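# Set the carton squarely on the raised block

## Task

Place the carton on top of the raised block so that no part of it hangs past the block's edges, with the same face pointing up as at the beginning.

## Robot and tools

Robot: two arms, left_arm (carries a left hand, base near y = +0.44 m) and right_arm (a right hand, base near y = -0.51 m). Each hand has five fingers driven by six motors. A post stands behind the arms. Loose objects may occasionally get nudged by something external. Anything that ends up off the table counts as failure.

Frame: every printed pose, velocity and target uses the scene frame. Its origin is at table height, midway between the nominal arm bases. +z points up, +x points out over the table, and +y points toward the left_arm side. Arm names do not match image sides. The hand point is a spot 0.05 m in front of the palm. Its +z runs along the straight fingers, +y comes out of the palm, and +x runs across the palm. For the right hand +x points away from the thumb; for the left hand it points toward the thumb. Straight fingers extend 0.06 to 0.07 m past the hand point. A bracket on the little-finger side of the wrist can strike objects. When the palm faces down, the wrist may sit up to 0.11 m below the hand point.

The 28-number row: execute_actions and move both use one row that covers both arms. Every number lies in [-1, 1]. The order is:
- left arm: dx, dy, dz, rx, ry, rz
- left hand: little, ring, middle, index, thumb_bend, thumb_turn, force_limit, speed
- right arm: the same six pose numbers
- right hand: the same eight hand numbers

The pose numbers are offsets, not absolute poses. They are measured along the scene axes from that arm's current Hand target, as it stood when the action or move began. A value of 1.0 means 0.6 m or 180 degrees. rx, ry, rz together form a single rotation vector, and the turn happens about the Hand target position. Six zeros asks nothing new of that arm.

Hand numbers: for the fingers, +1 is straight/open and -1 is curled. For thumb_bend, +1 is straight. For thumb_turn, +1 puts the thumb beside the palm and -1 puts it in front of the palm, facing the fingers. force_limit maps linearly from about 0 N at -1 to 10 N at +1 (15 N for the thumb motors). speed runs from near zero at -1 up to full speed at +0.48 and above. For a gentle grip, close at speed -0.94 or lower. With the thumb turned in, the hand can close around objects roughly 0.035 to 0.065 m thick. No hand value is optional. To keep a hand unchanged, resend the eight numbers of its last executed row. Resending them also keeps a grip.

Tools:
- execute_actions(actions, cameras): actions is a list of actions. Each action is a table of up to 15 rows, and each row is one 1/30 s step. Every row is measured from the pose at the start of that action, not from the row before. Sending the same offset again moves the arm further. An empty actions list returns camera images.
- move(target, speed, blend, stop_force, zero, blocking, cameras): target is one row, or a list of up to 15 rows. All offsets in the list count from the same starting Hand targets. The arm travels in a straight line.
  - speed is in m/s, from 0.002 to 3.6, default 0.25.
  - blend is a corner radius in m.
  - stop_force is 3 to 120 N. It ends an arm's path when that arm feels a push against its motion. It misses pushes lighter than the setting and is unreliable while the hand turns.
  - zero (default true) re-zeroes the sensor just before the move.
  - blocking=false returns early but cannot be used together with stop_force.
  - Paths do not avoid obstacles. All paths are cut off after 10 s.
- wait(seconds): lets the scene run without new commands.
- stop(): brakes a running move.
- zoom_image(camera, region [x0,y0,x1,y1], at most 504x504 pixels): zooms into the newest image from that camera.
- show_instructions(): shows the reference pages.
- zero_wrist_force(arm): zeroes that arm's force sensor.
- finished_scene(scene=1): ends the scene permanently. The carton must stay in place without the robot holding it.

Cameras: cam_head_left, cam_head_right, cam_high, cam_low, cam_left_wrist, cam_right_wrist. Each image is 672x504.

Reading results:
- end_effector_position is in metres and orientation is given as quat_wxyz, both in the scene frame.
- Hand target is the last commanded pose, after orientation has been clipped to within 32 degrees of the measured orientation. The hand point often stops short of it. If so, send the missing distance as a new offset.
- The three hand lists follow the motor order. hand_measured gives positions. hand_stopped_by gives moving, target, force, stalled or fault. hand_load_n gives each motor's load. If the load drops to about 0, the grip has been lost.
- Wrist force and Wrist torque are given along the hand's own axes. A third line shows the peak since the previous reading.
- The move: line reports the outcome (done, off_target, moving, held, fault). limits=paced means the command was clipped, and limits=held means a check withheld steps.

Things to avoid:
- Arms are stiff. Commanding even slightly past a firm contact can cause a fault stop. A net force of about 150 N, or contact torque at a joint limit (wrist joints 24.6 N m), stops the arm for 10 s.
- Approach surfaces slowly, ideally with stop_force at a few mm/s. To end a press, command back past the hand point.
- Do not let the arms touch each other. A clearance check blocks most of this, but fingers are not fully covered.
- Do not drop the carton, even from a few millimetres. Do not release it while it is still moving, and do not swing it fast.
- Do not let anything fall off the table.
- Keep the carton the same side up, and keep it fully within the block's footprint.
- Holding loads or stretching an arm for long periods heats the motors. At 85 °C the arm brakes.

Each tool is called after ">>>" in YAML: its name, and indented under it one key for each argument.

Reference images:

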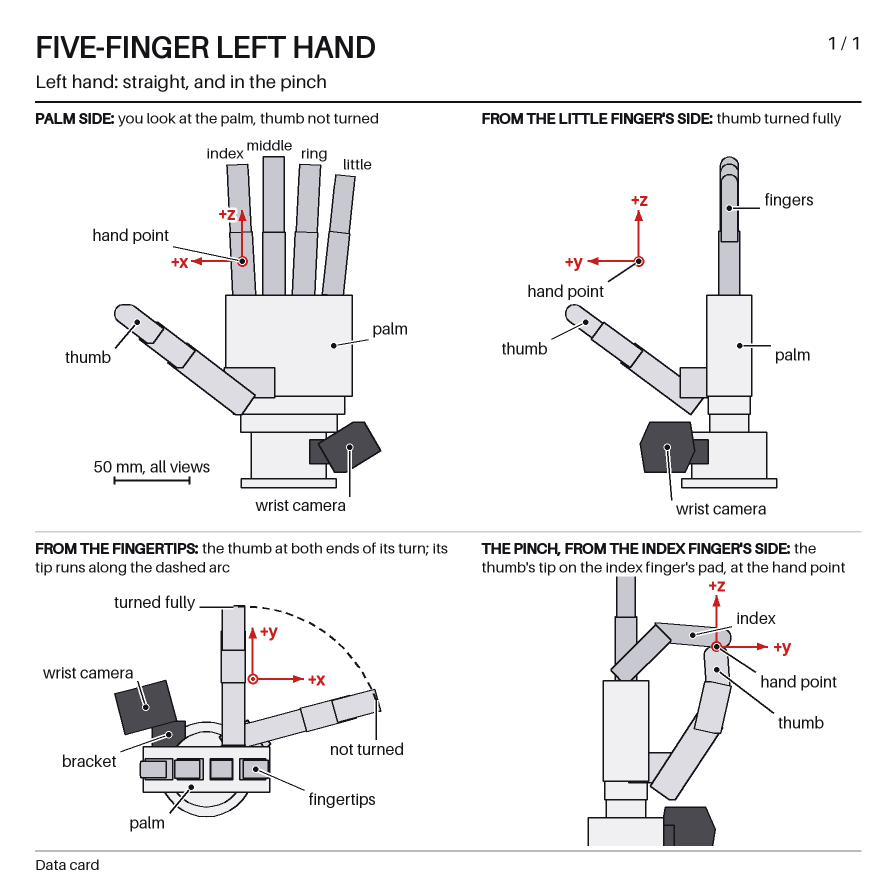

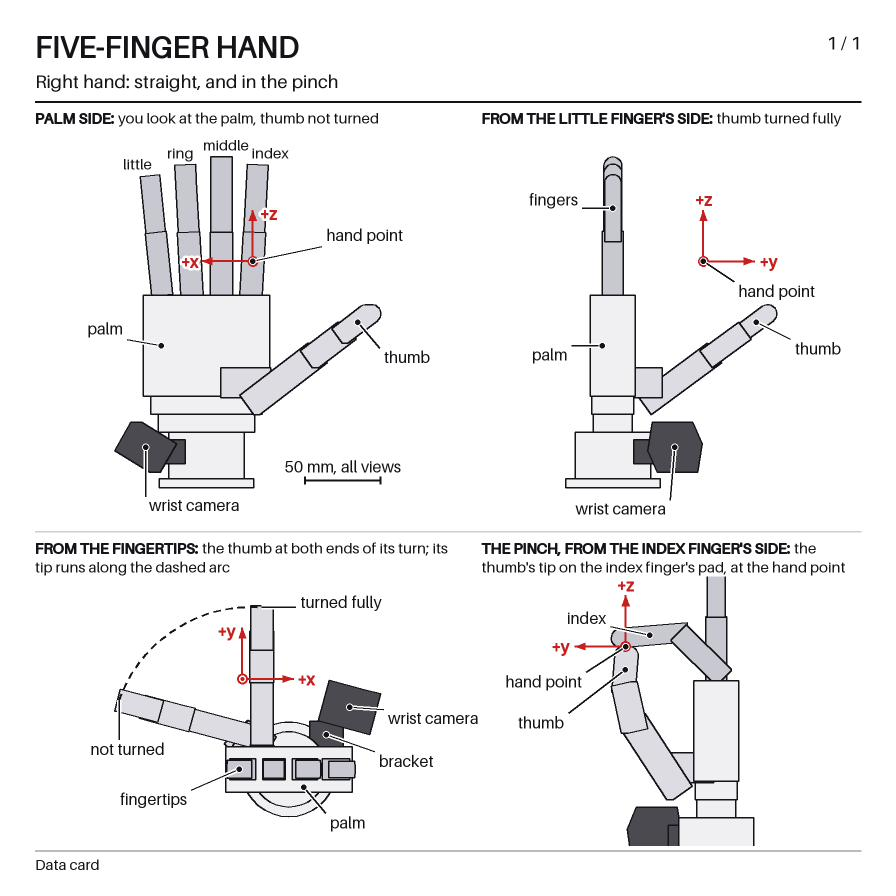

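## Session

>>> execute_actions:
  actions: []

Scene clock: 0.00 s.
left_arm: end_effector_position=(+0.2765, +0.1538, +0.3331) hand_measured=(+1.000, +1.000, +1.000, +1.000, +1.000, +1.000) hand_load_n=(+0.0, +0.0, +0.0, +0.0, +0.0, +0.0) hand_stopped_by=(target, target, target, target, target, target) hand_force_limit=0.00 hand_speed=-0.80 end_effector_quat_wxyz=(+0.467, +0.617, -0.560, -0.296) | right_arm: end_effector_position=(+0.4507, +0.0139, +0.3022) hand_measured=(+1.000, +1.000, +1.000, +1.000, +1.000, +1.000) hand_load_n=(+0.0, +0.0, +0.0, +0.0, +0.0, +0.0) hand_stopped_by=(target, target, target, target, target, target) hand_force_limit=0.00 hand_speed=-0.80 end_effector_quat_wxyz=(+0.185, -0.096, +0.978, -0.020)
Joint positions: left_arm=[3.006 -2.287 -1.396 0.968 -1.221 3.16] | right_arm=[0.634 -0.727 0.433 1.56 1.792 -1.168]
Joint velocities: within noise
Joint torques (N m): no reading
Wrist force (N): no reading
Wrist torque (N m): no reading
Wrist force, peak (N): no reading
Hand target: left_arm +0.2765, +0.1538, +0.3331; +0.467, +0.617, -0.560, -0.296 | right_arm +0.4507, +0.0139, +0.3022; +0.185, -0.096, +0.978, -0.020

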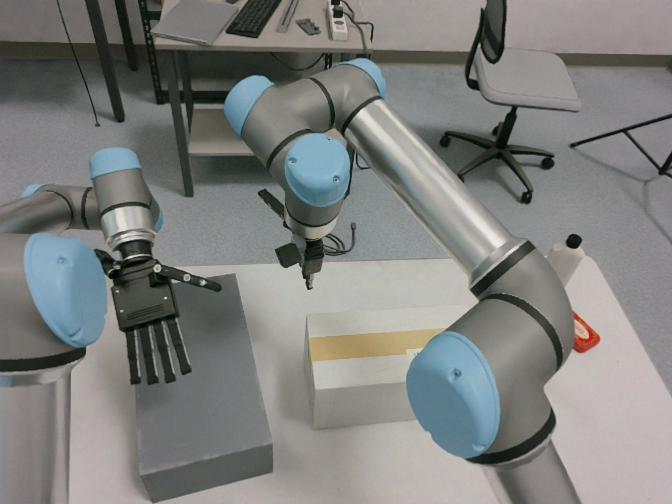

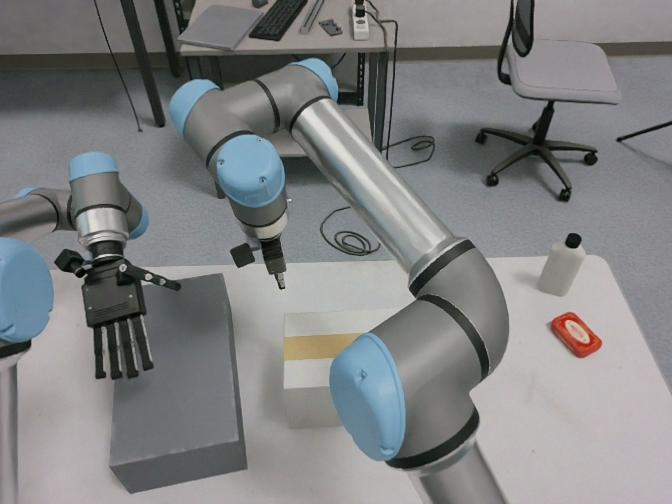

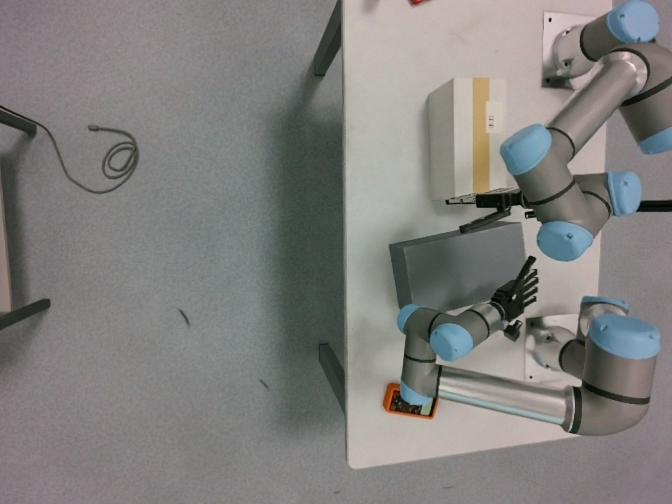

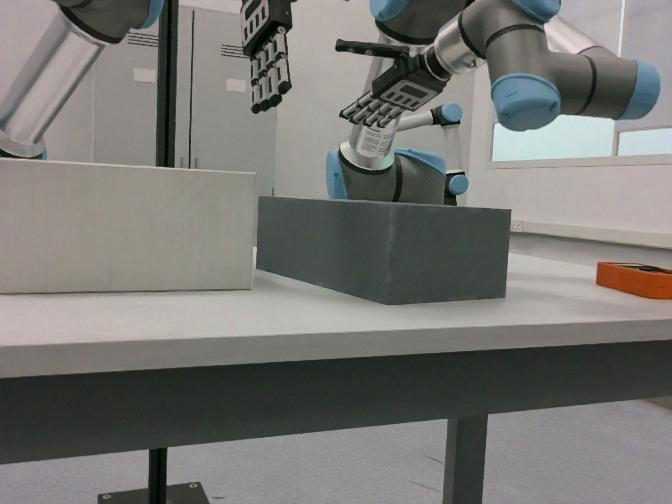

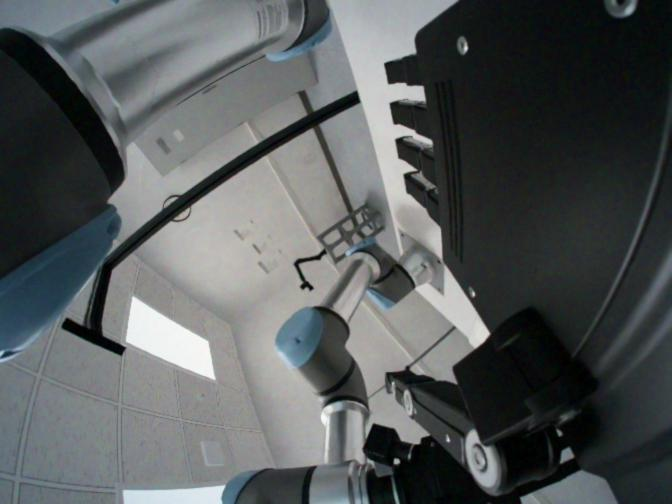

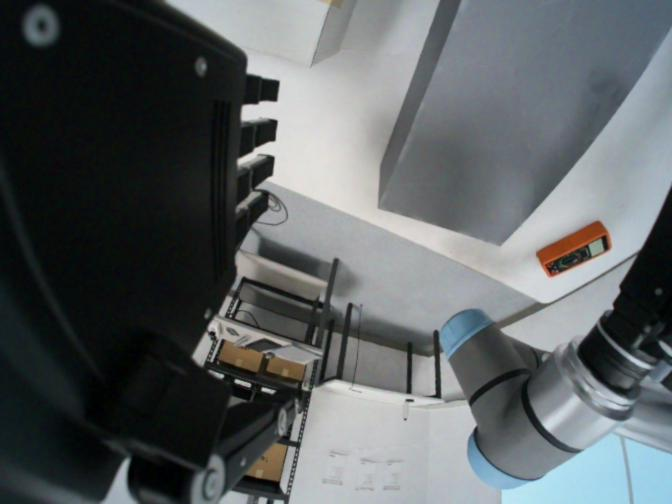

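>>> zoom_image:
  camera: "cam_high"
  region: [340, 60, 620, 340]

>>> zoom_image:
  camera: "cam_head_right"
  region: [80, 220, 500, 504]

>>> zoom_image:
  camera: "cam_head_left"
  region: [80, 220, 500, 504]

>>> zoom_image:
  camera: "cam_low"
  region: [0, 100, 504, 350]

Scaled by 1.800 from the camera's image (finer frame: 960x720).

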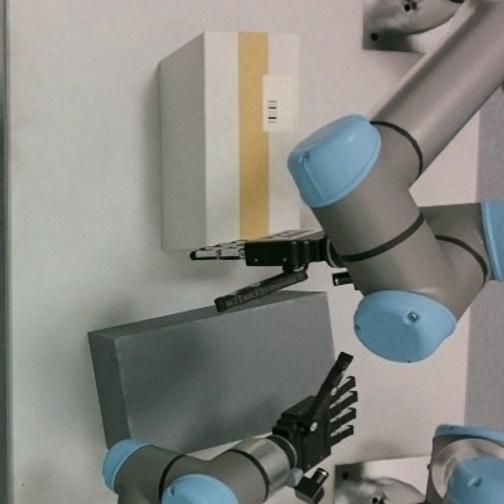

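Scaled by 1.200 from the camera's image (finer frame: 960x720).

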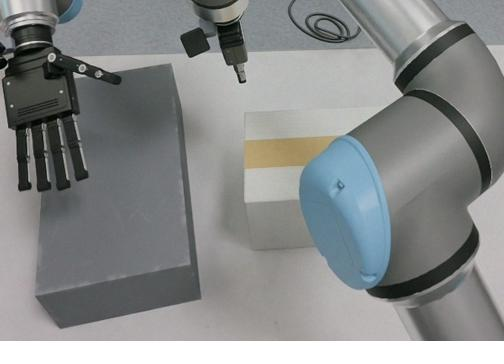

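Scaled by 1.200 from the camera's image (finer frame: 960x720).

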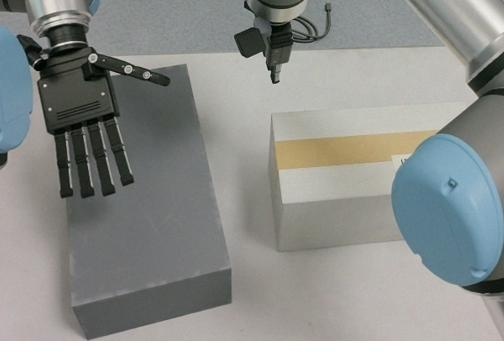

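Scaled by 1.000.

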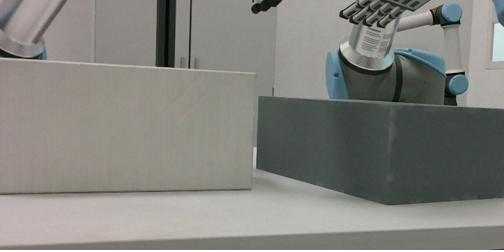

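>>> zoom_image:
  camera: "cam_head_left"
  region: [230, 120, 400, 300]

>>> zoom_image:
  camera: "cam_head_left"
  region: [70, 140, 290, 400]

>>> zoom_image:
  camera: "cam_high"
  region: [380, 180, 560, 350]

Scaled by 2.800 from the camera's image (finer frame: 960x720).

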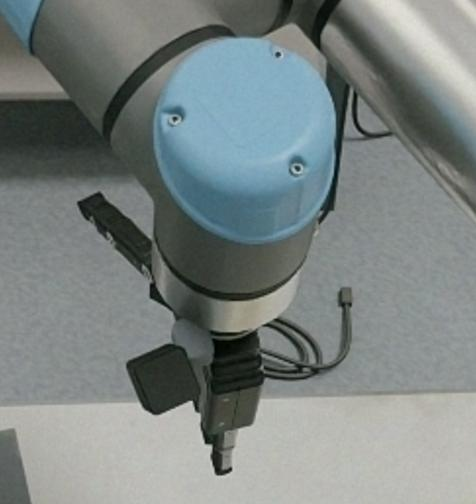

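Scaled by 1.938 from the camera's image (finer frame: 960x720).

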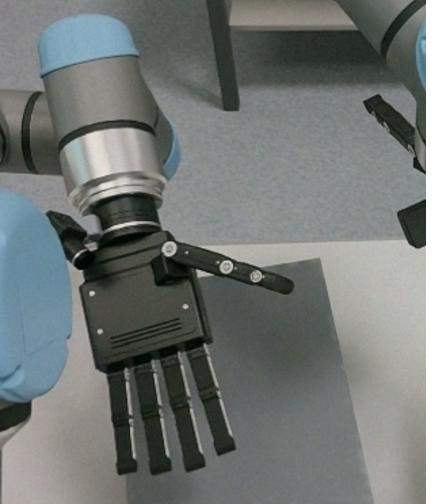

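Scaled by 2.800 from the camera's image (finer frame: 960x720).

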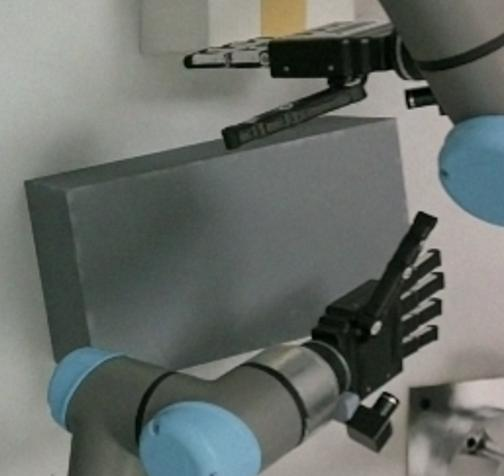

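>>> move:
  target: [0,0,0,0,0,0, 1,1,1,1,1,1,0,-0.8, -0.225,-0.856,0.0,-0.1746,0.0188,0.9219, -1,-1,-1,-1,1,1,0,-0.4]
  speed: 0.35
  cameras: ["all"]

Scene clock: 300.27 s.
left_arm: end_effector_position=(+0.2765, +0.1538, +0.3331) hand_measured=(+1.000, +1.000, +1.000, +1.000, +1.000, +1.000) hand_load_n=(+0.0, +0.0, +0.0, +0.0, +0.0, +0.0) hand_stopped_by=(target, target, target, target, target, target) hand_force_limit=0.00 hand_speed=-0.80 end_effector_quat_wxyz=(+0.467, +0.617, -0.560, -0.296) | right_arm: end_effector_position=(+0.3157, -0.4997, +0.3023) hand_measured=(-1.000, -1.000, -1.000, -1.000, +1.000, +1.000) hand_load_n=(+0.0, +0.0, +0.5, +0.0, +0.0, +0.0) hand_stopped_by=(target, target, target, target, target, target) hand_force_limit=0.00 hand_speed=-0.40 end_effector_quat_wxyz=(+0.000, +1.000, +0.000, +0.000)
Joint positions: left_arm=[3.006 -2.287 -1.396 0.968 -1.221 3.16] | right_arm=[-0.154 -1.333 1.392 1.511 1.57 -4.866]
Joint torques (N m): left_arm=[0.61 44.16 14.77 -2.3 0.14 0.2] | right_arm=[15.01 -14.45 -22.63 5.65 -0.73 -1.89]
Wrist force (N): left_arm=[-0.7 0.2 0.5] | right_arm=[0.0 0.1 -0.7]
Wrist torque (N m): left_arm=[-0.01 0.12 -0.04] | right_arm=[-0.01 0.10 -0.09]
Wrist force, peak (N): left_arm=[-0.8 -0.1 0.5] | right_arm=[0.1 0.0 -1.3]
Hand target: left_arm +0.2765, +0.1538, +0.3331; +0.467, +0.617, -0.560, -0.296 | right_arm +0.3157, -0.4997, +0.3022; +0.000, +1.000, +0.000, +0.000
Off the commanded pose: left_arm 0.000 m, 0 deg | right_arm 0.000 m, 0 deg.
move: done
cam_right_wrist: T_world_to_cam=[[0.20929, -0.97748, -0.02708, -0.54166], [-0.84272, -0.19435, 0.50204, 0.02059], [-0.496, -0.08225, -0.86442, 0.49124]] pos_world=[0.37437, -0.48505, 0.39963]

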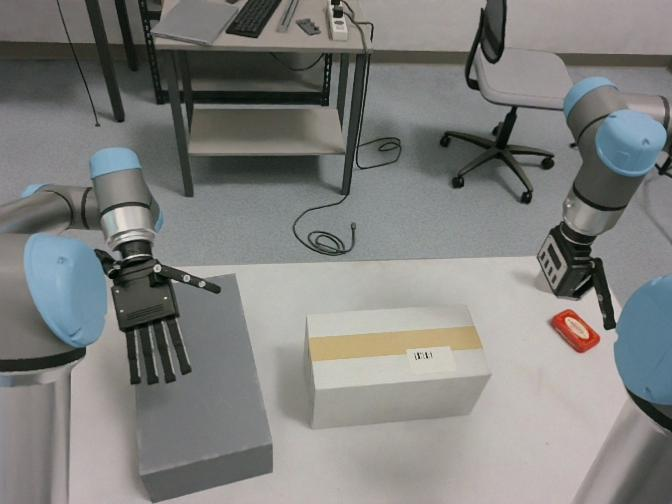

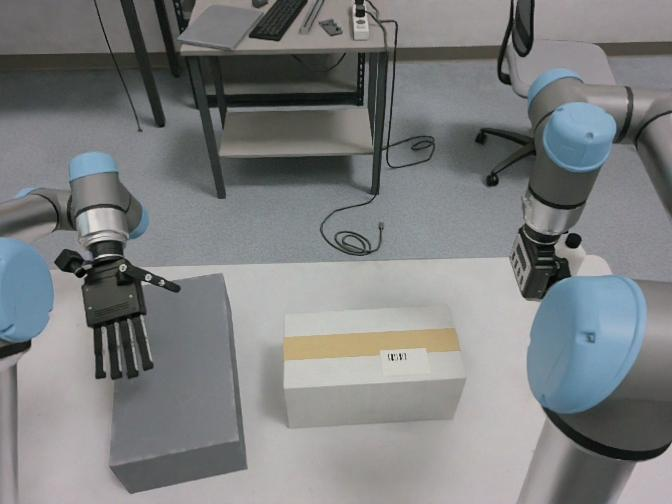

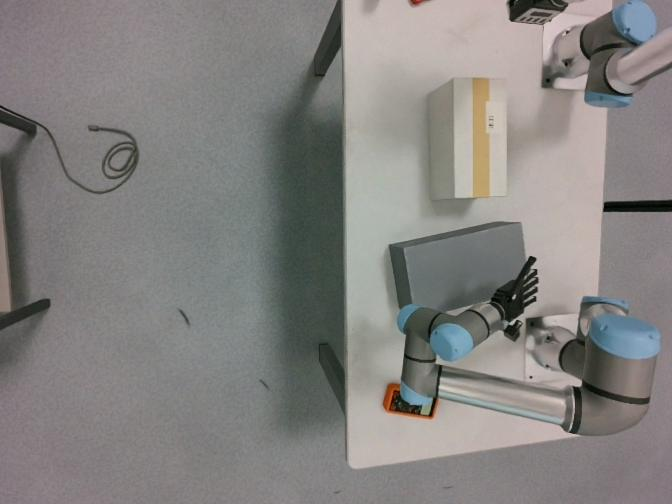

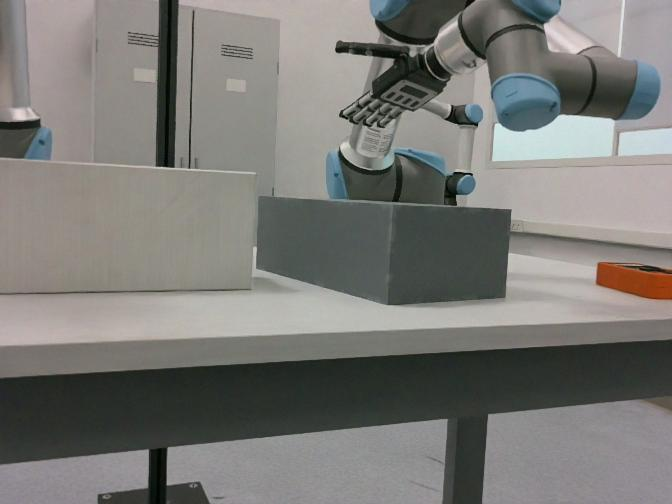

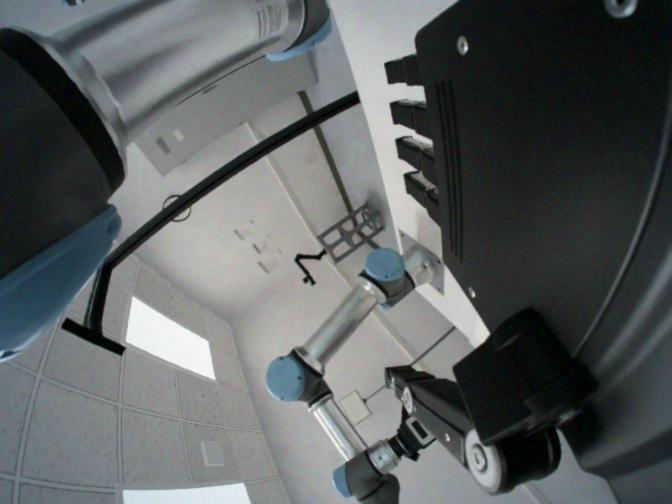

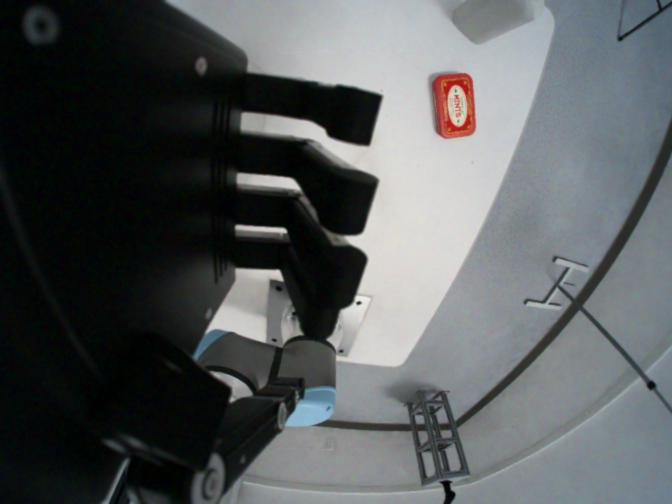

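>>> zoom_image:
  camera: "cam_high"
  region: [380, 60, 560, 240]

>>> zoom_image:
  camera: "cam_head_right"
  region: [270, 280, 490, 445]

>>> zoom_image:
  camera: "cam_head_left"
  region: [290, 280, 510, 445]

Scaled by 2.800 from the camera's image (finer frame: 960x720).

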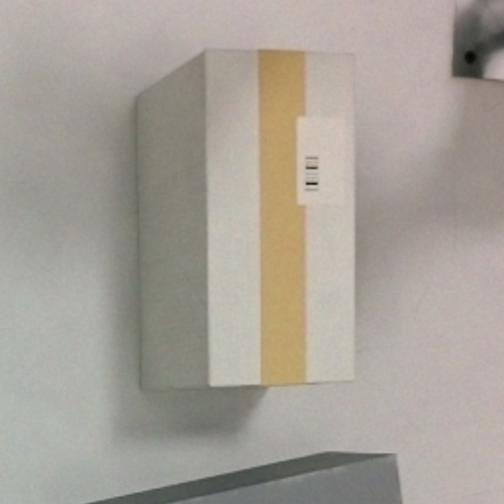

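Scaled by 2.291 from the camera's image (finer frame: 960x720).

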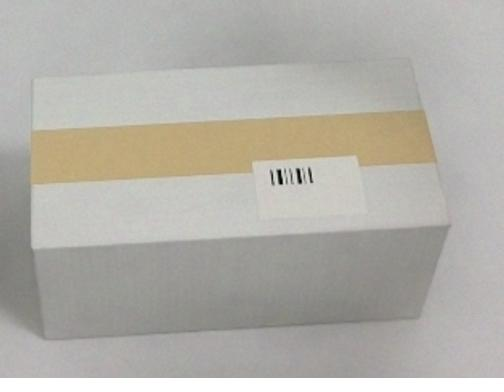

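Scaled by 2.291 from the camera's image (finer frame: 960x720).

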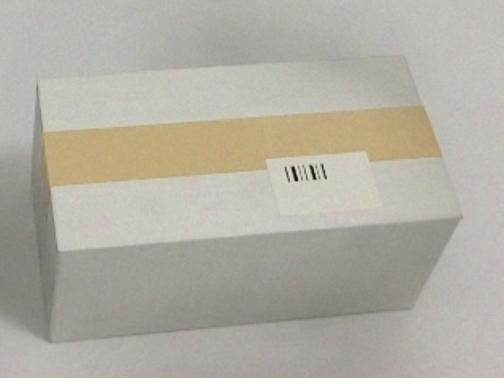

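>>> move:
  target: [0.0405,-0.1563,-0.0052,-0.2175,-0.3518,-0.4567, 1,1,1,1,-1,-1,0,-0.4, -0.0073,0.0833,-0.05,0,0,0.0072, -1,-1,-1,-1,1,1,0,-0.4]
  speed: 0.3
  cameras: ["all"]

Scene clock: 347.97 s.
left_arm: end_effector_position=(+0.3007, +0.0601, +0.3300) hand_measured=(+1.000, +1.000, +1.000, +1.000, -0.986, -1.000) hand_load_n=(+0.0, +0.0, +0.0, +0.0, +10.5, +0.5) hand_stopped_by=(target, target, target, target, force, target) hand_force_limit=0.00 hand_speed=-0.40 end_effector_quat_wxyz=(+0.000, -0.011, +1.000, +0.000) | right_arm: end_effector_position=(+0.3113, -0.4496, +0.2722) hand_measured=(-1.000, -1.000, -1.000, -1.000, +1.000, +1.000) hand_load_n=(+0.0, +0.0, +0.5, +0.0, +0.0, +0.0) hand_stopped_by=(target, target, target, target, target, target) hand_force_limit=0.00 hand_speed=-0.40 end_effector_quat_wxyz=(+0.000, +1.000, +0.011, +0.000)
Joint positions: left_arm=[2.485 -2.28 -0.613 1.323 -1.571 4.057] | right_arm=[-0.027 -1.311 1.441 1.44 1.57 -4.762]
Joint torques (N m): left_arm=[13 34.74 27.5 -3.3 1.73 1.09] | right_arm=[-11.09 -24.69 -20.47 3.61 1.35 -1.85]
Wrist force (N): left_arm=[-1.1 0.5 2.1] | right_arm=[-0.2 -0.4 -0.7]
Wrist torque (N m): left_arm=[-0.08 0.20 0.09] | right_arm=[-0.11 0.13 -0.16]
Wrist force, peak (N): left_arm=[-1.1 0.3 2.2] | right_arm=[-0.1 0.0 -1.3]
Hand target: left_arm +0.3008, +0.0601, +0.3299; +0.000, -0.011, +1.000, +0.000 | right_arm +0.3113, -0.4497, +0.2722; +0.000, +1.000, +0.011, +0.000
Off the commanded pose: left_arm 0.000 m, 0 deg | right_arm 0.000 m, 0 deg.
move: done
cam_left_wrist: T_world_to_cam=[[-0.24943, -0.96785, 0.03238, 0.11952], [-0.81618, 0.2281, 0.53087, 0.05599], [-0.52119, 0.10598, -0.84683, 0.54687]] pos_world=[0.36054, 0.04495, 0.42951]
cam_right_wrist: T_world_to_cam=[[0.23182, -0.97238, -0.02711, -0.4973], [-0.83788, -0.21376, 0.50225, 0.03154], [-0.49418, -0.09371, -0.8643, 0.46136]] pos_world=[0.3697, -0.43358, 0.36943]

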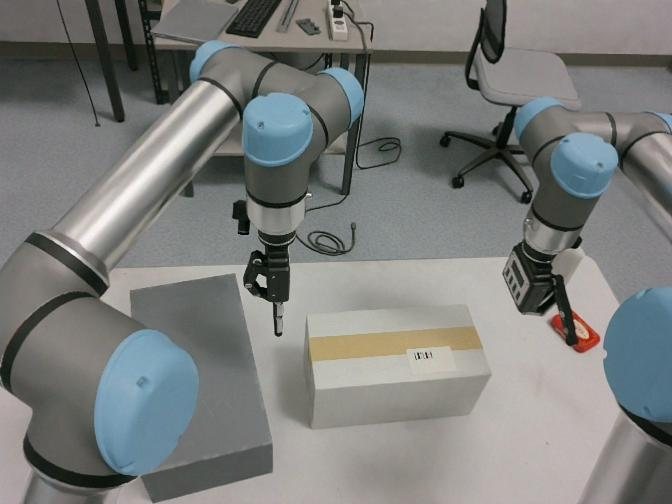

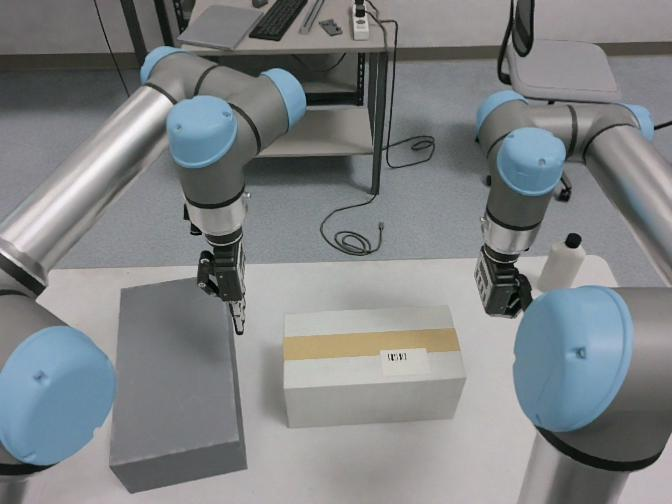

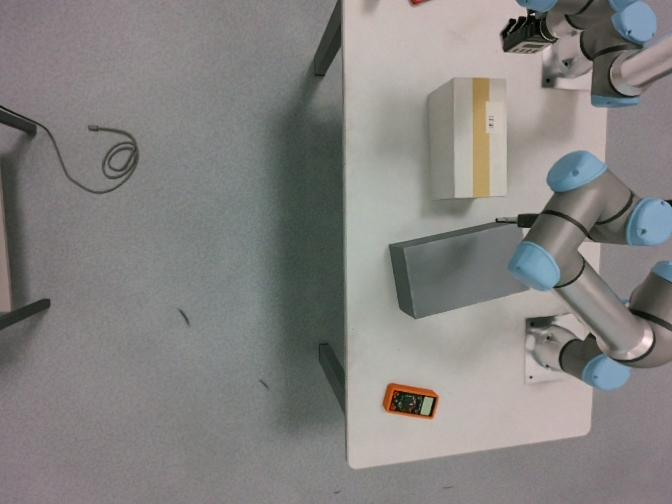

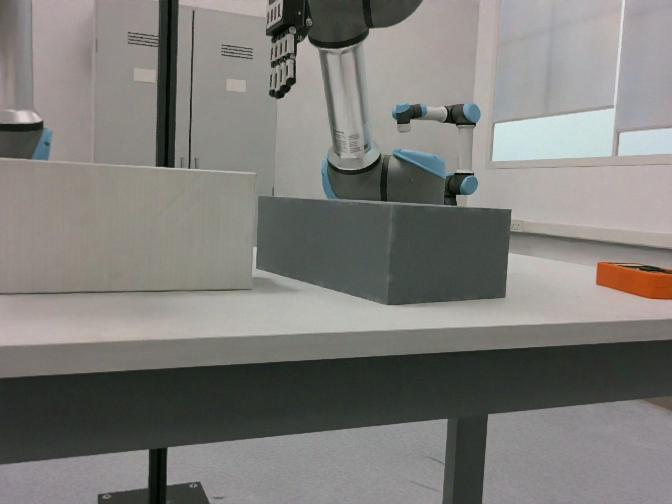

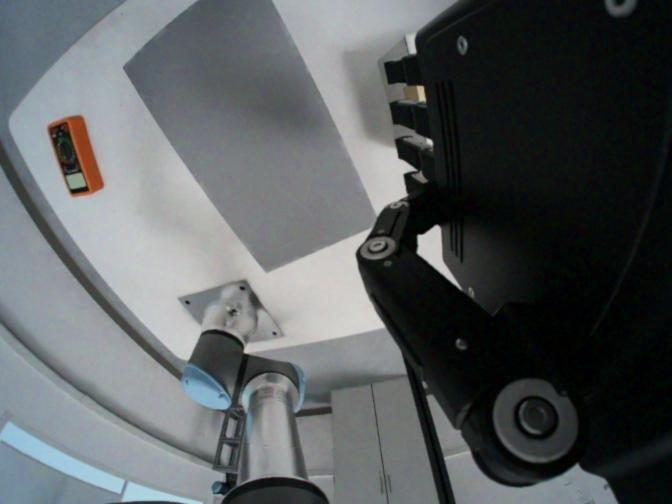

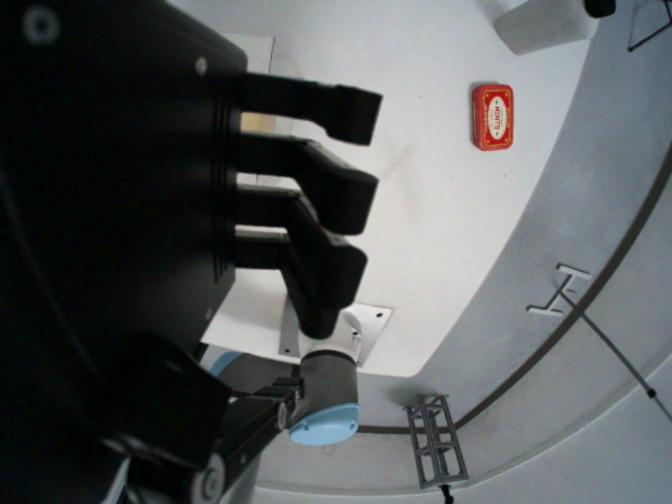

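>>> zoom_image:
  camera: "cam_head_left"
  region: [220, 180, 340, 350]

>>> zoom_image:
  camera: "cam_head_right"
  region: [180, 180, 300, 350]

>>> zoom_image:
  camera: "cam_high"
  region: [380, 180, 560, 340]

>>> zoom_image:
  camera: "cam_head_right"
  region: [430, 180, 560, 350]

Scaled by 2.965 from the camera's image (finer frame: 960x720).

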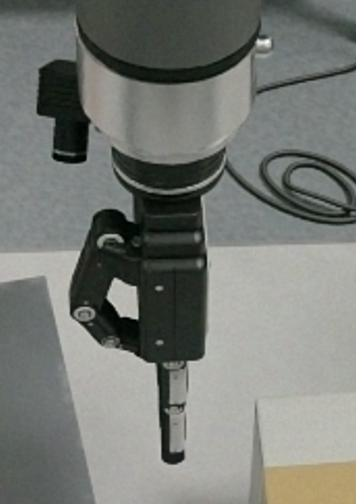

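Scaled by 2.965 from the camera's image (finer frame: 960x720).

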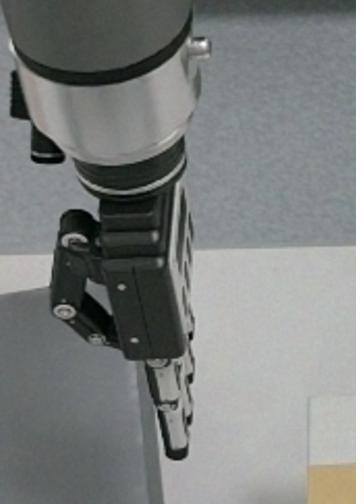

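Scaled by 2.800 from the camera's image (finer frame: 960x720).

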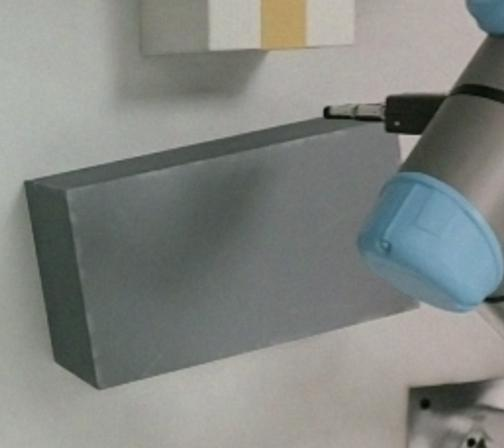

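Scaled by 2.965 from the camera's image (finer frame: 960x720).

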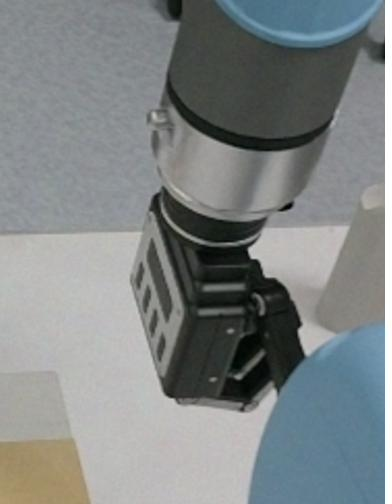

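>>> move:
  target:
    - [0,-0.0402,-0.05,0,0,0, 1,1,1,1,-0.95,-1,0,-0.4, 0,-0.014,-0.05,0,0,0, -1,-1,-1,-1,1,1,0,-0.4]
    - [0,-0.0402,-0.3833,0,0,0, 1,1,1,1,-0.95,-1,0,-0.4, 0,-0.014,-0.3537,0,0,0, -1,-1,-1,-1,1,1,0,-0.4]
  speed: 0.15
  blend: 0.02
  cameras: ["all"]

Scene clock: 399.57 s.
left_arm: end_effector_position=(+0.3008, +0.0360, +0.0999) hand_measured=(+1.000, +1.000, +1.000, +1.000, -0.948, -1.000) hand_load_n=(+0.5, +0.0, +0.0, +0.0, +5.0, +0.0) hand_stopped_by=(target, target, target, target, target, target) hand_force_limit=0.00 hand_speed=-0.40 end_effector_quat_wxyz=(+0.000, -0.011, +1.000, +0.000) | right_arm: end_effector_position=(+0.3112, -0.4581, +0.0600) hand_measured=(-1.000, -1.000, -1.000, -1.000, +1.000, +1.000) hand_load_n=(+0.0, +0.0, +0.0, +0.0, +0.0, +0.0) hand_stopped_by=(target, target, target, target, target, target) hand_force_limit=0.00 hand_speed=-0.40 end_effector_quat_wxyz=(+0.000, +1.000, +0.011, +0.000)
Joint positions: left_arm=[2.451 -2.356 -1.075 1.86 -1.571 4.024] | right_arm=[-0.048 -1.127 1.773 0.924 1.57 -4.783]
Joint torques (N m): left_arm=[11.9 61.36 23.4 -2.72 1.65 1.59] | right_arm=[13.89 -42.6 -21.04 3.06 -0.57 0.33]
Wrist force (N): left_arm=[-1.1 0.3 2.0] | right_arm=[0.3 -0.3 -0.9]
Wrist torque (N m): left_arm=[-0.13 0.19 0.02] | right_arm=[-0.06 0.07 0.03]
Wrist force, peak (N): left_arm=[-1.0 0.4 3.4] | right_arm=[-0.1 -0.6 -2.0]
Hand target: left_arm +0.3008, +0.0359, +0.1000; +0.000, -0.011, +1.000, +0.000 | right_arm +0.3113, -0.4581, +0.0600; +0.000, +1.000, +0.011, +0.000
Off the commanded pose: left_arm 0.000 m, 0 deg | right_arm 0.000 m, 0 deg.
move: done; blend cut to 0.0192 m at target 1
cam_left_wrist: T_world_to_cam=[[-0.24956, -0.96782, 0.03239, 0.10369], [-0.81607, 0.2282, 0.531, 0.18358], [-0.5213, 0.10609, -0.84675, 0.35459]] pos_world=[0.36054, 0.02085, 0.19941]
cam_right_wrist: T_world_to_cam=[[0.23168, -0.97241, -0.0272, -0.51126], [-0.83781, -0.21367, 0.50242, 0.13623], [-0.49437, -0.09361, -0.86419, 0.27735]] pos_world=[0.3697, -0.44209, 0.15733]

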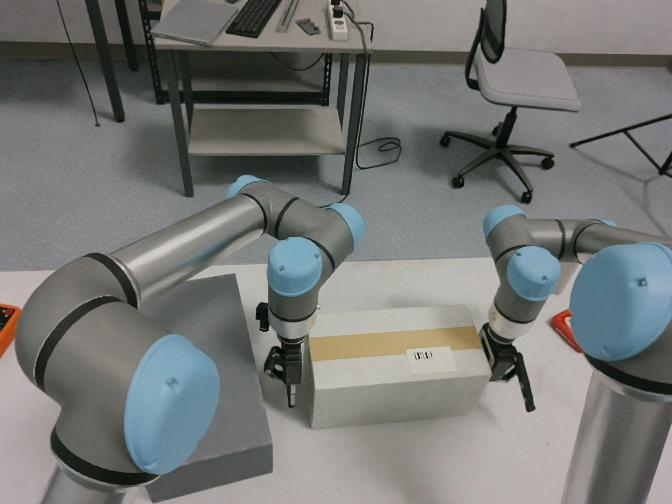

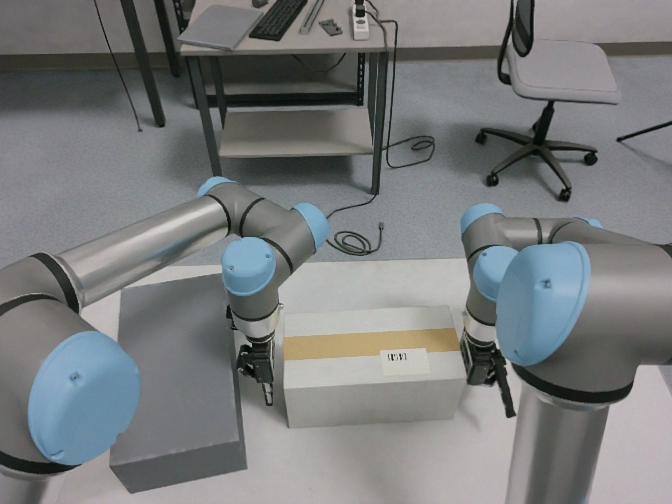

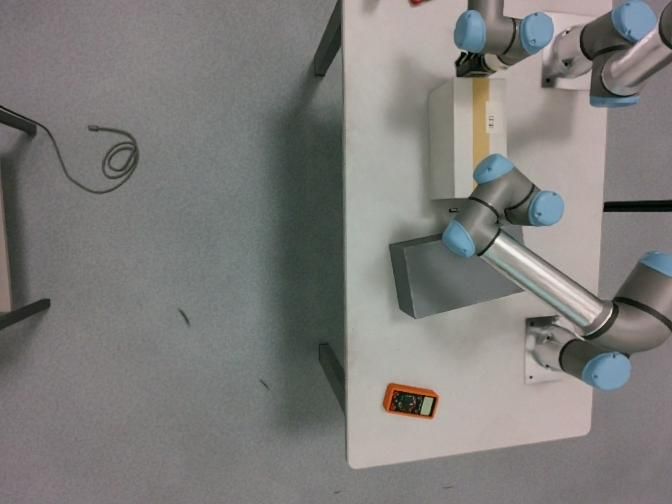

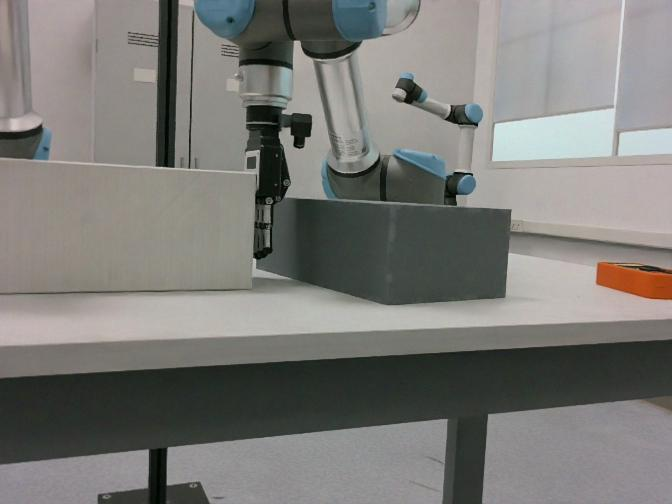

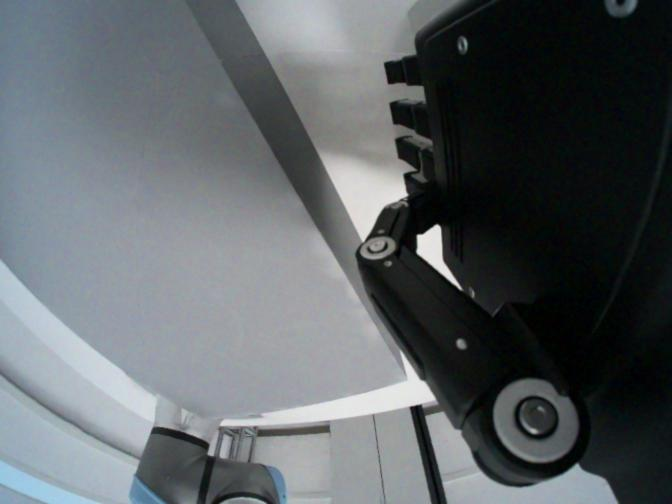

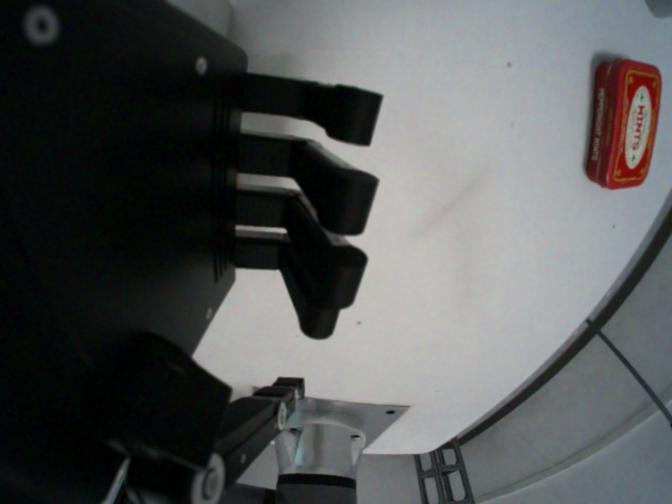

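>>> zoom_image:
  camera: "cam_low"
  region: [190, 80, 350, 310]

>>> zoom_image:
  camera: "cam_high"
  region: [420, 40, 520, 240]

>>> zoom_image:
  camera: "cam_head_left"
  region: [250, 290, 350, 420]

>>> zoom_image:
  camera: "cam_head_left"
  region: [450, 290, 560, 430]

Scaled by 2.191 from the camera's image (finer frame: 960x720).

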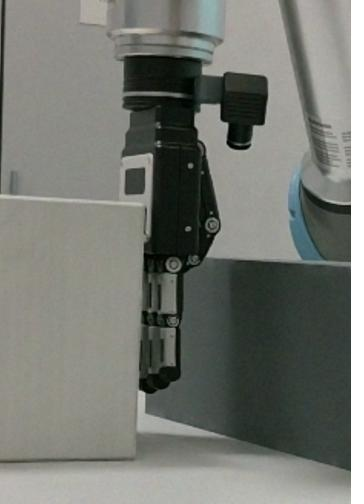

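Scaled by 2.520 from the camera's image (finer frame: 960x720).

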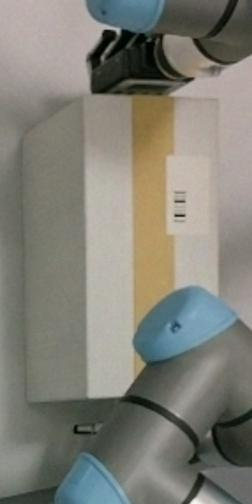

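Scaled by 3.877 from the camera's image (finer frame: 960x720).

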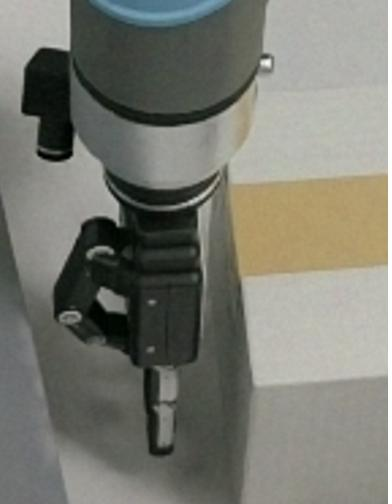

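Scaled by 3.600 from the camera's image (finer frame: 960x720).

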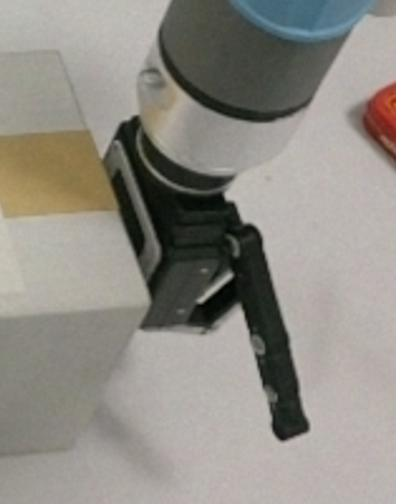

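>>> move:
  target:
    - [0,0,-0.0333,0,0,0, 1,1,1,1,-0.95,-1,0,-0.4, 0,0,-0.0167,0,0,0, -1,-1,-1,-1,1,1,0,-0.4]
    - [0.0005,-0.0223,-0.0333,0,0,0, 1,1,1,1,-0.95,-1,0,-0.4, -0.0003,0.022,-0.0167,0,0,0, -1,-1,-1,-1,1,1,0,-0.4]
  speed: 0.06
  cameras: ["cam_high", "cam_low", "cam_head_left"]

>>> zoom_image:
  camera: "cam_low"
  region: [190, 80, 350, 310]

>>> zoom_image:
  camera: "cam_head_left"
  region: [240, 250, 580, 430]

Scene clock: 426.63 s.
left_arm: end_effector_position=(+0.3010, +0.0225, +0.0799) hand_measured=(+1.000, +1.000, +1.000, +1.000, -0.948, -1.000) hand_load_n=(+0.0, +0.0, +0.0, +0.0, +5.0, +0.5) hand_stopped_by=(target, target, target, target, target, target) hand_force_limit=0.00 hand_speed=-0.40 end_effector_quat_wxyz=(+0.000, -0.011, +1.000, +0.000) | right_arm: end_effector_position=(+0.3111, -0.4449, +0.0499) hand_measured=(-1.000, -1.000, -1.000, -1.000, +1.000, +1.000) hand_load_n=(+0.0, +0.0, +0.0, +0.0, +0.0, +0.0) hand_stopped_by=(target, target, target, target, target, target) hand_force_limit=0.00 hand_speed=-0.40 end_effector_quat_wxyz=(+0.000, +1.000, +0.011, +0.000)
Joint positions: left_arm=[2.434 -2.4 -1.049 1.878 -1.571 4.006] | right_arm=[-0.015 -1.105 1.77 0.905 1.57 -4.75]
Joint torques (N m): left_arm=[12.85 62.95 10.19 0.36 -0.59 1.45] | right_arm=[-11.88 -45.22 -7.47 1.93 0.18 -1.5]
Wrist force (N): left_arm=[-1.3 0.4 2.1] | right_arm=[0.1 -0.1 -1.0]
Wrist torque (N m): left_arm=[-0.10 0.22 0.00] | right_arm=[-0.05 0.09 0.02]
Wrist force, peak (N): left_arm=[-1.2 0.4 2.6] | right_arm=[0.4 0.0 -1.3]
Hand target: left_arm +0.3011, +0.0226, +0.0800; +0.000, -0.011, +1.000, +0.000 | right_arm +0.3111, -0.4449, +0.0500; +0.000, +1.000, +0.011, +0.000
Off the commanded pose: left_arm 0.000 m, 0 deg | right_arm 0.000 m, 0 deg.
move: done
Images, in order (width x height): cam_head_left 672x504, cam_high 672x504, cam_low 672x504.

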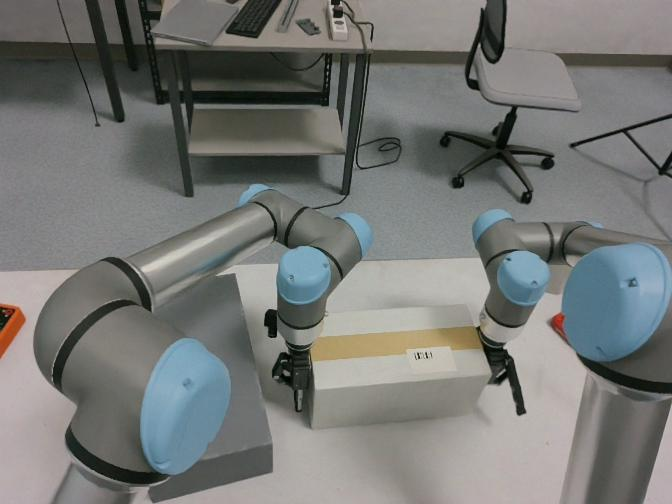

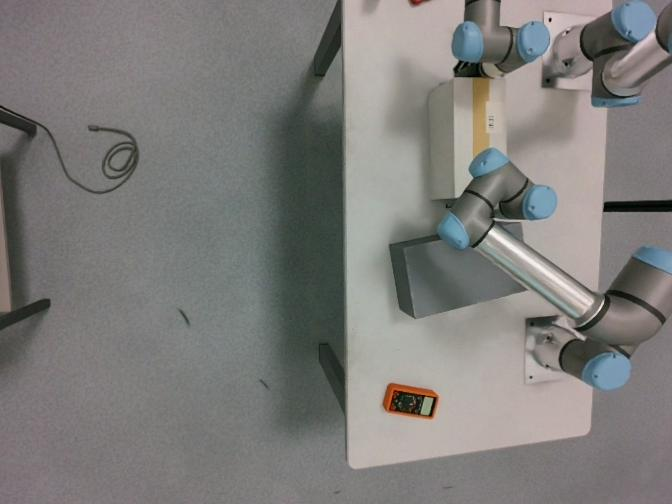

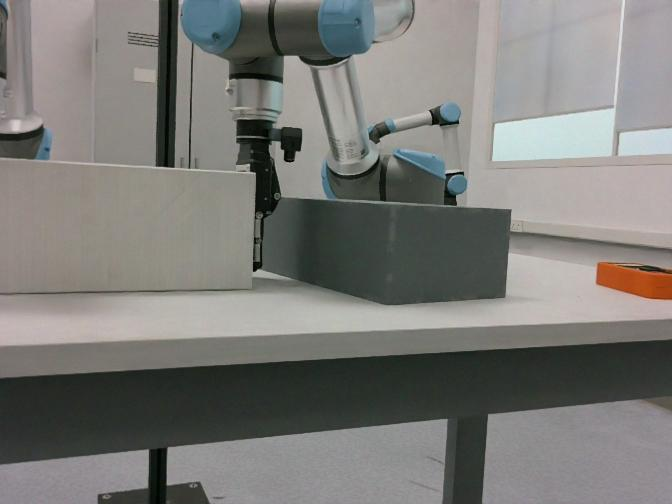

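Scaled by 2.191 from the camera's image (finer frame: 960x720).

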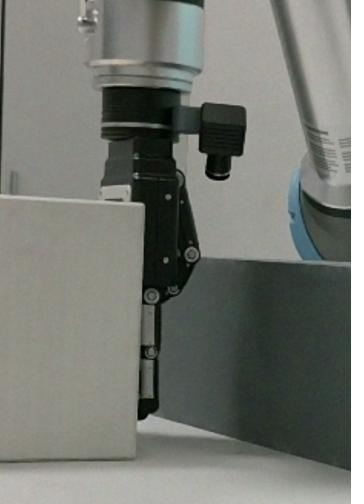

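Scaled by 1.482 from the camera's image (finer frame: 960x720).

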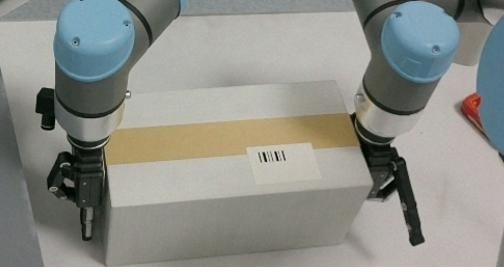

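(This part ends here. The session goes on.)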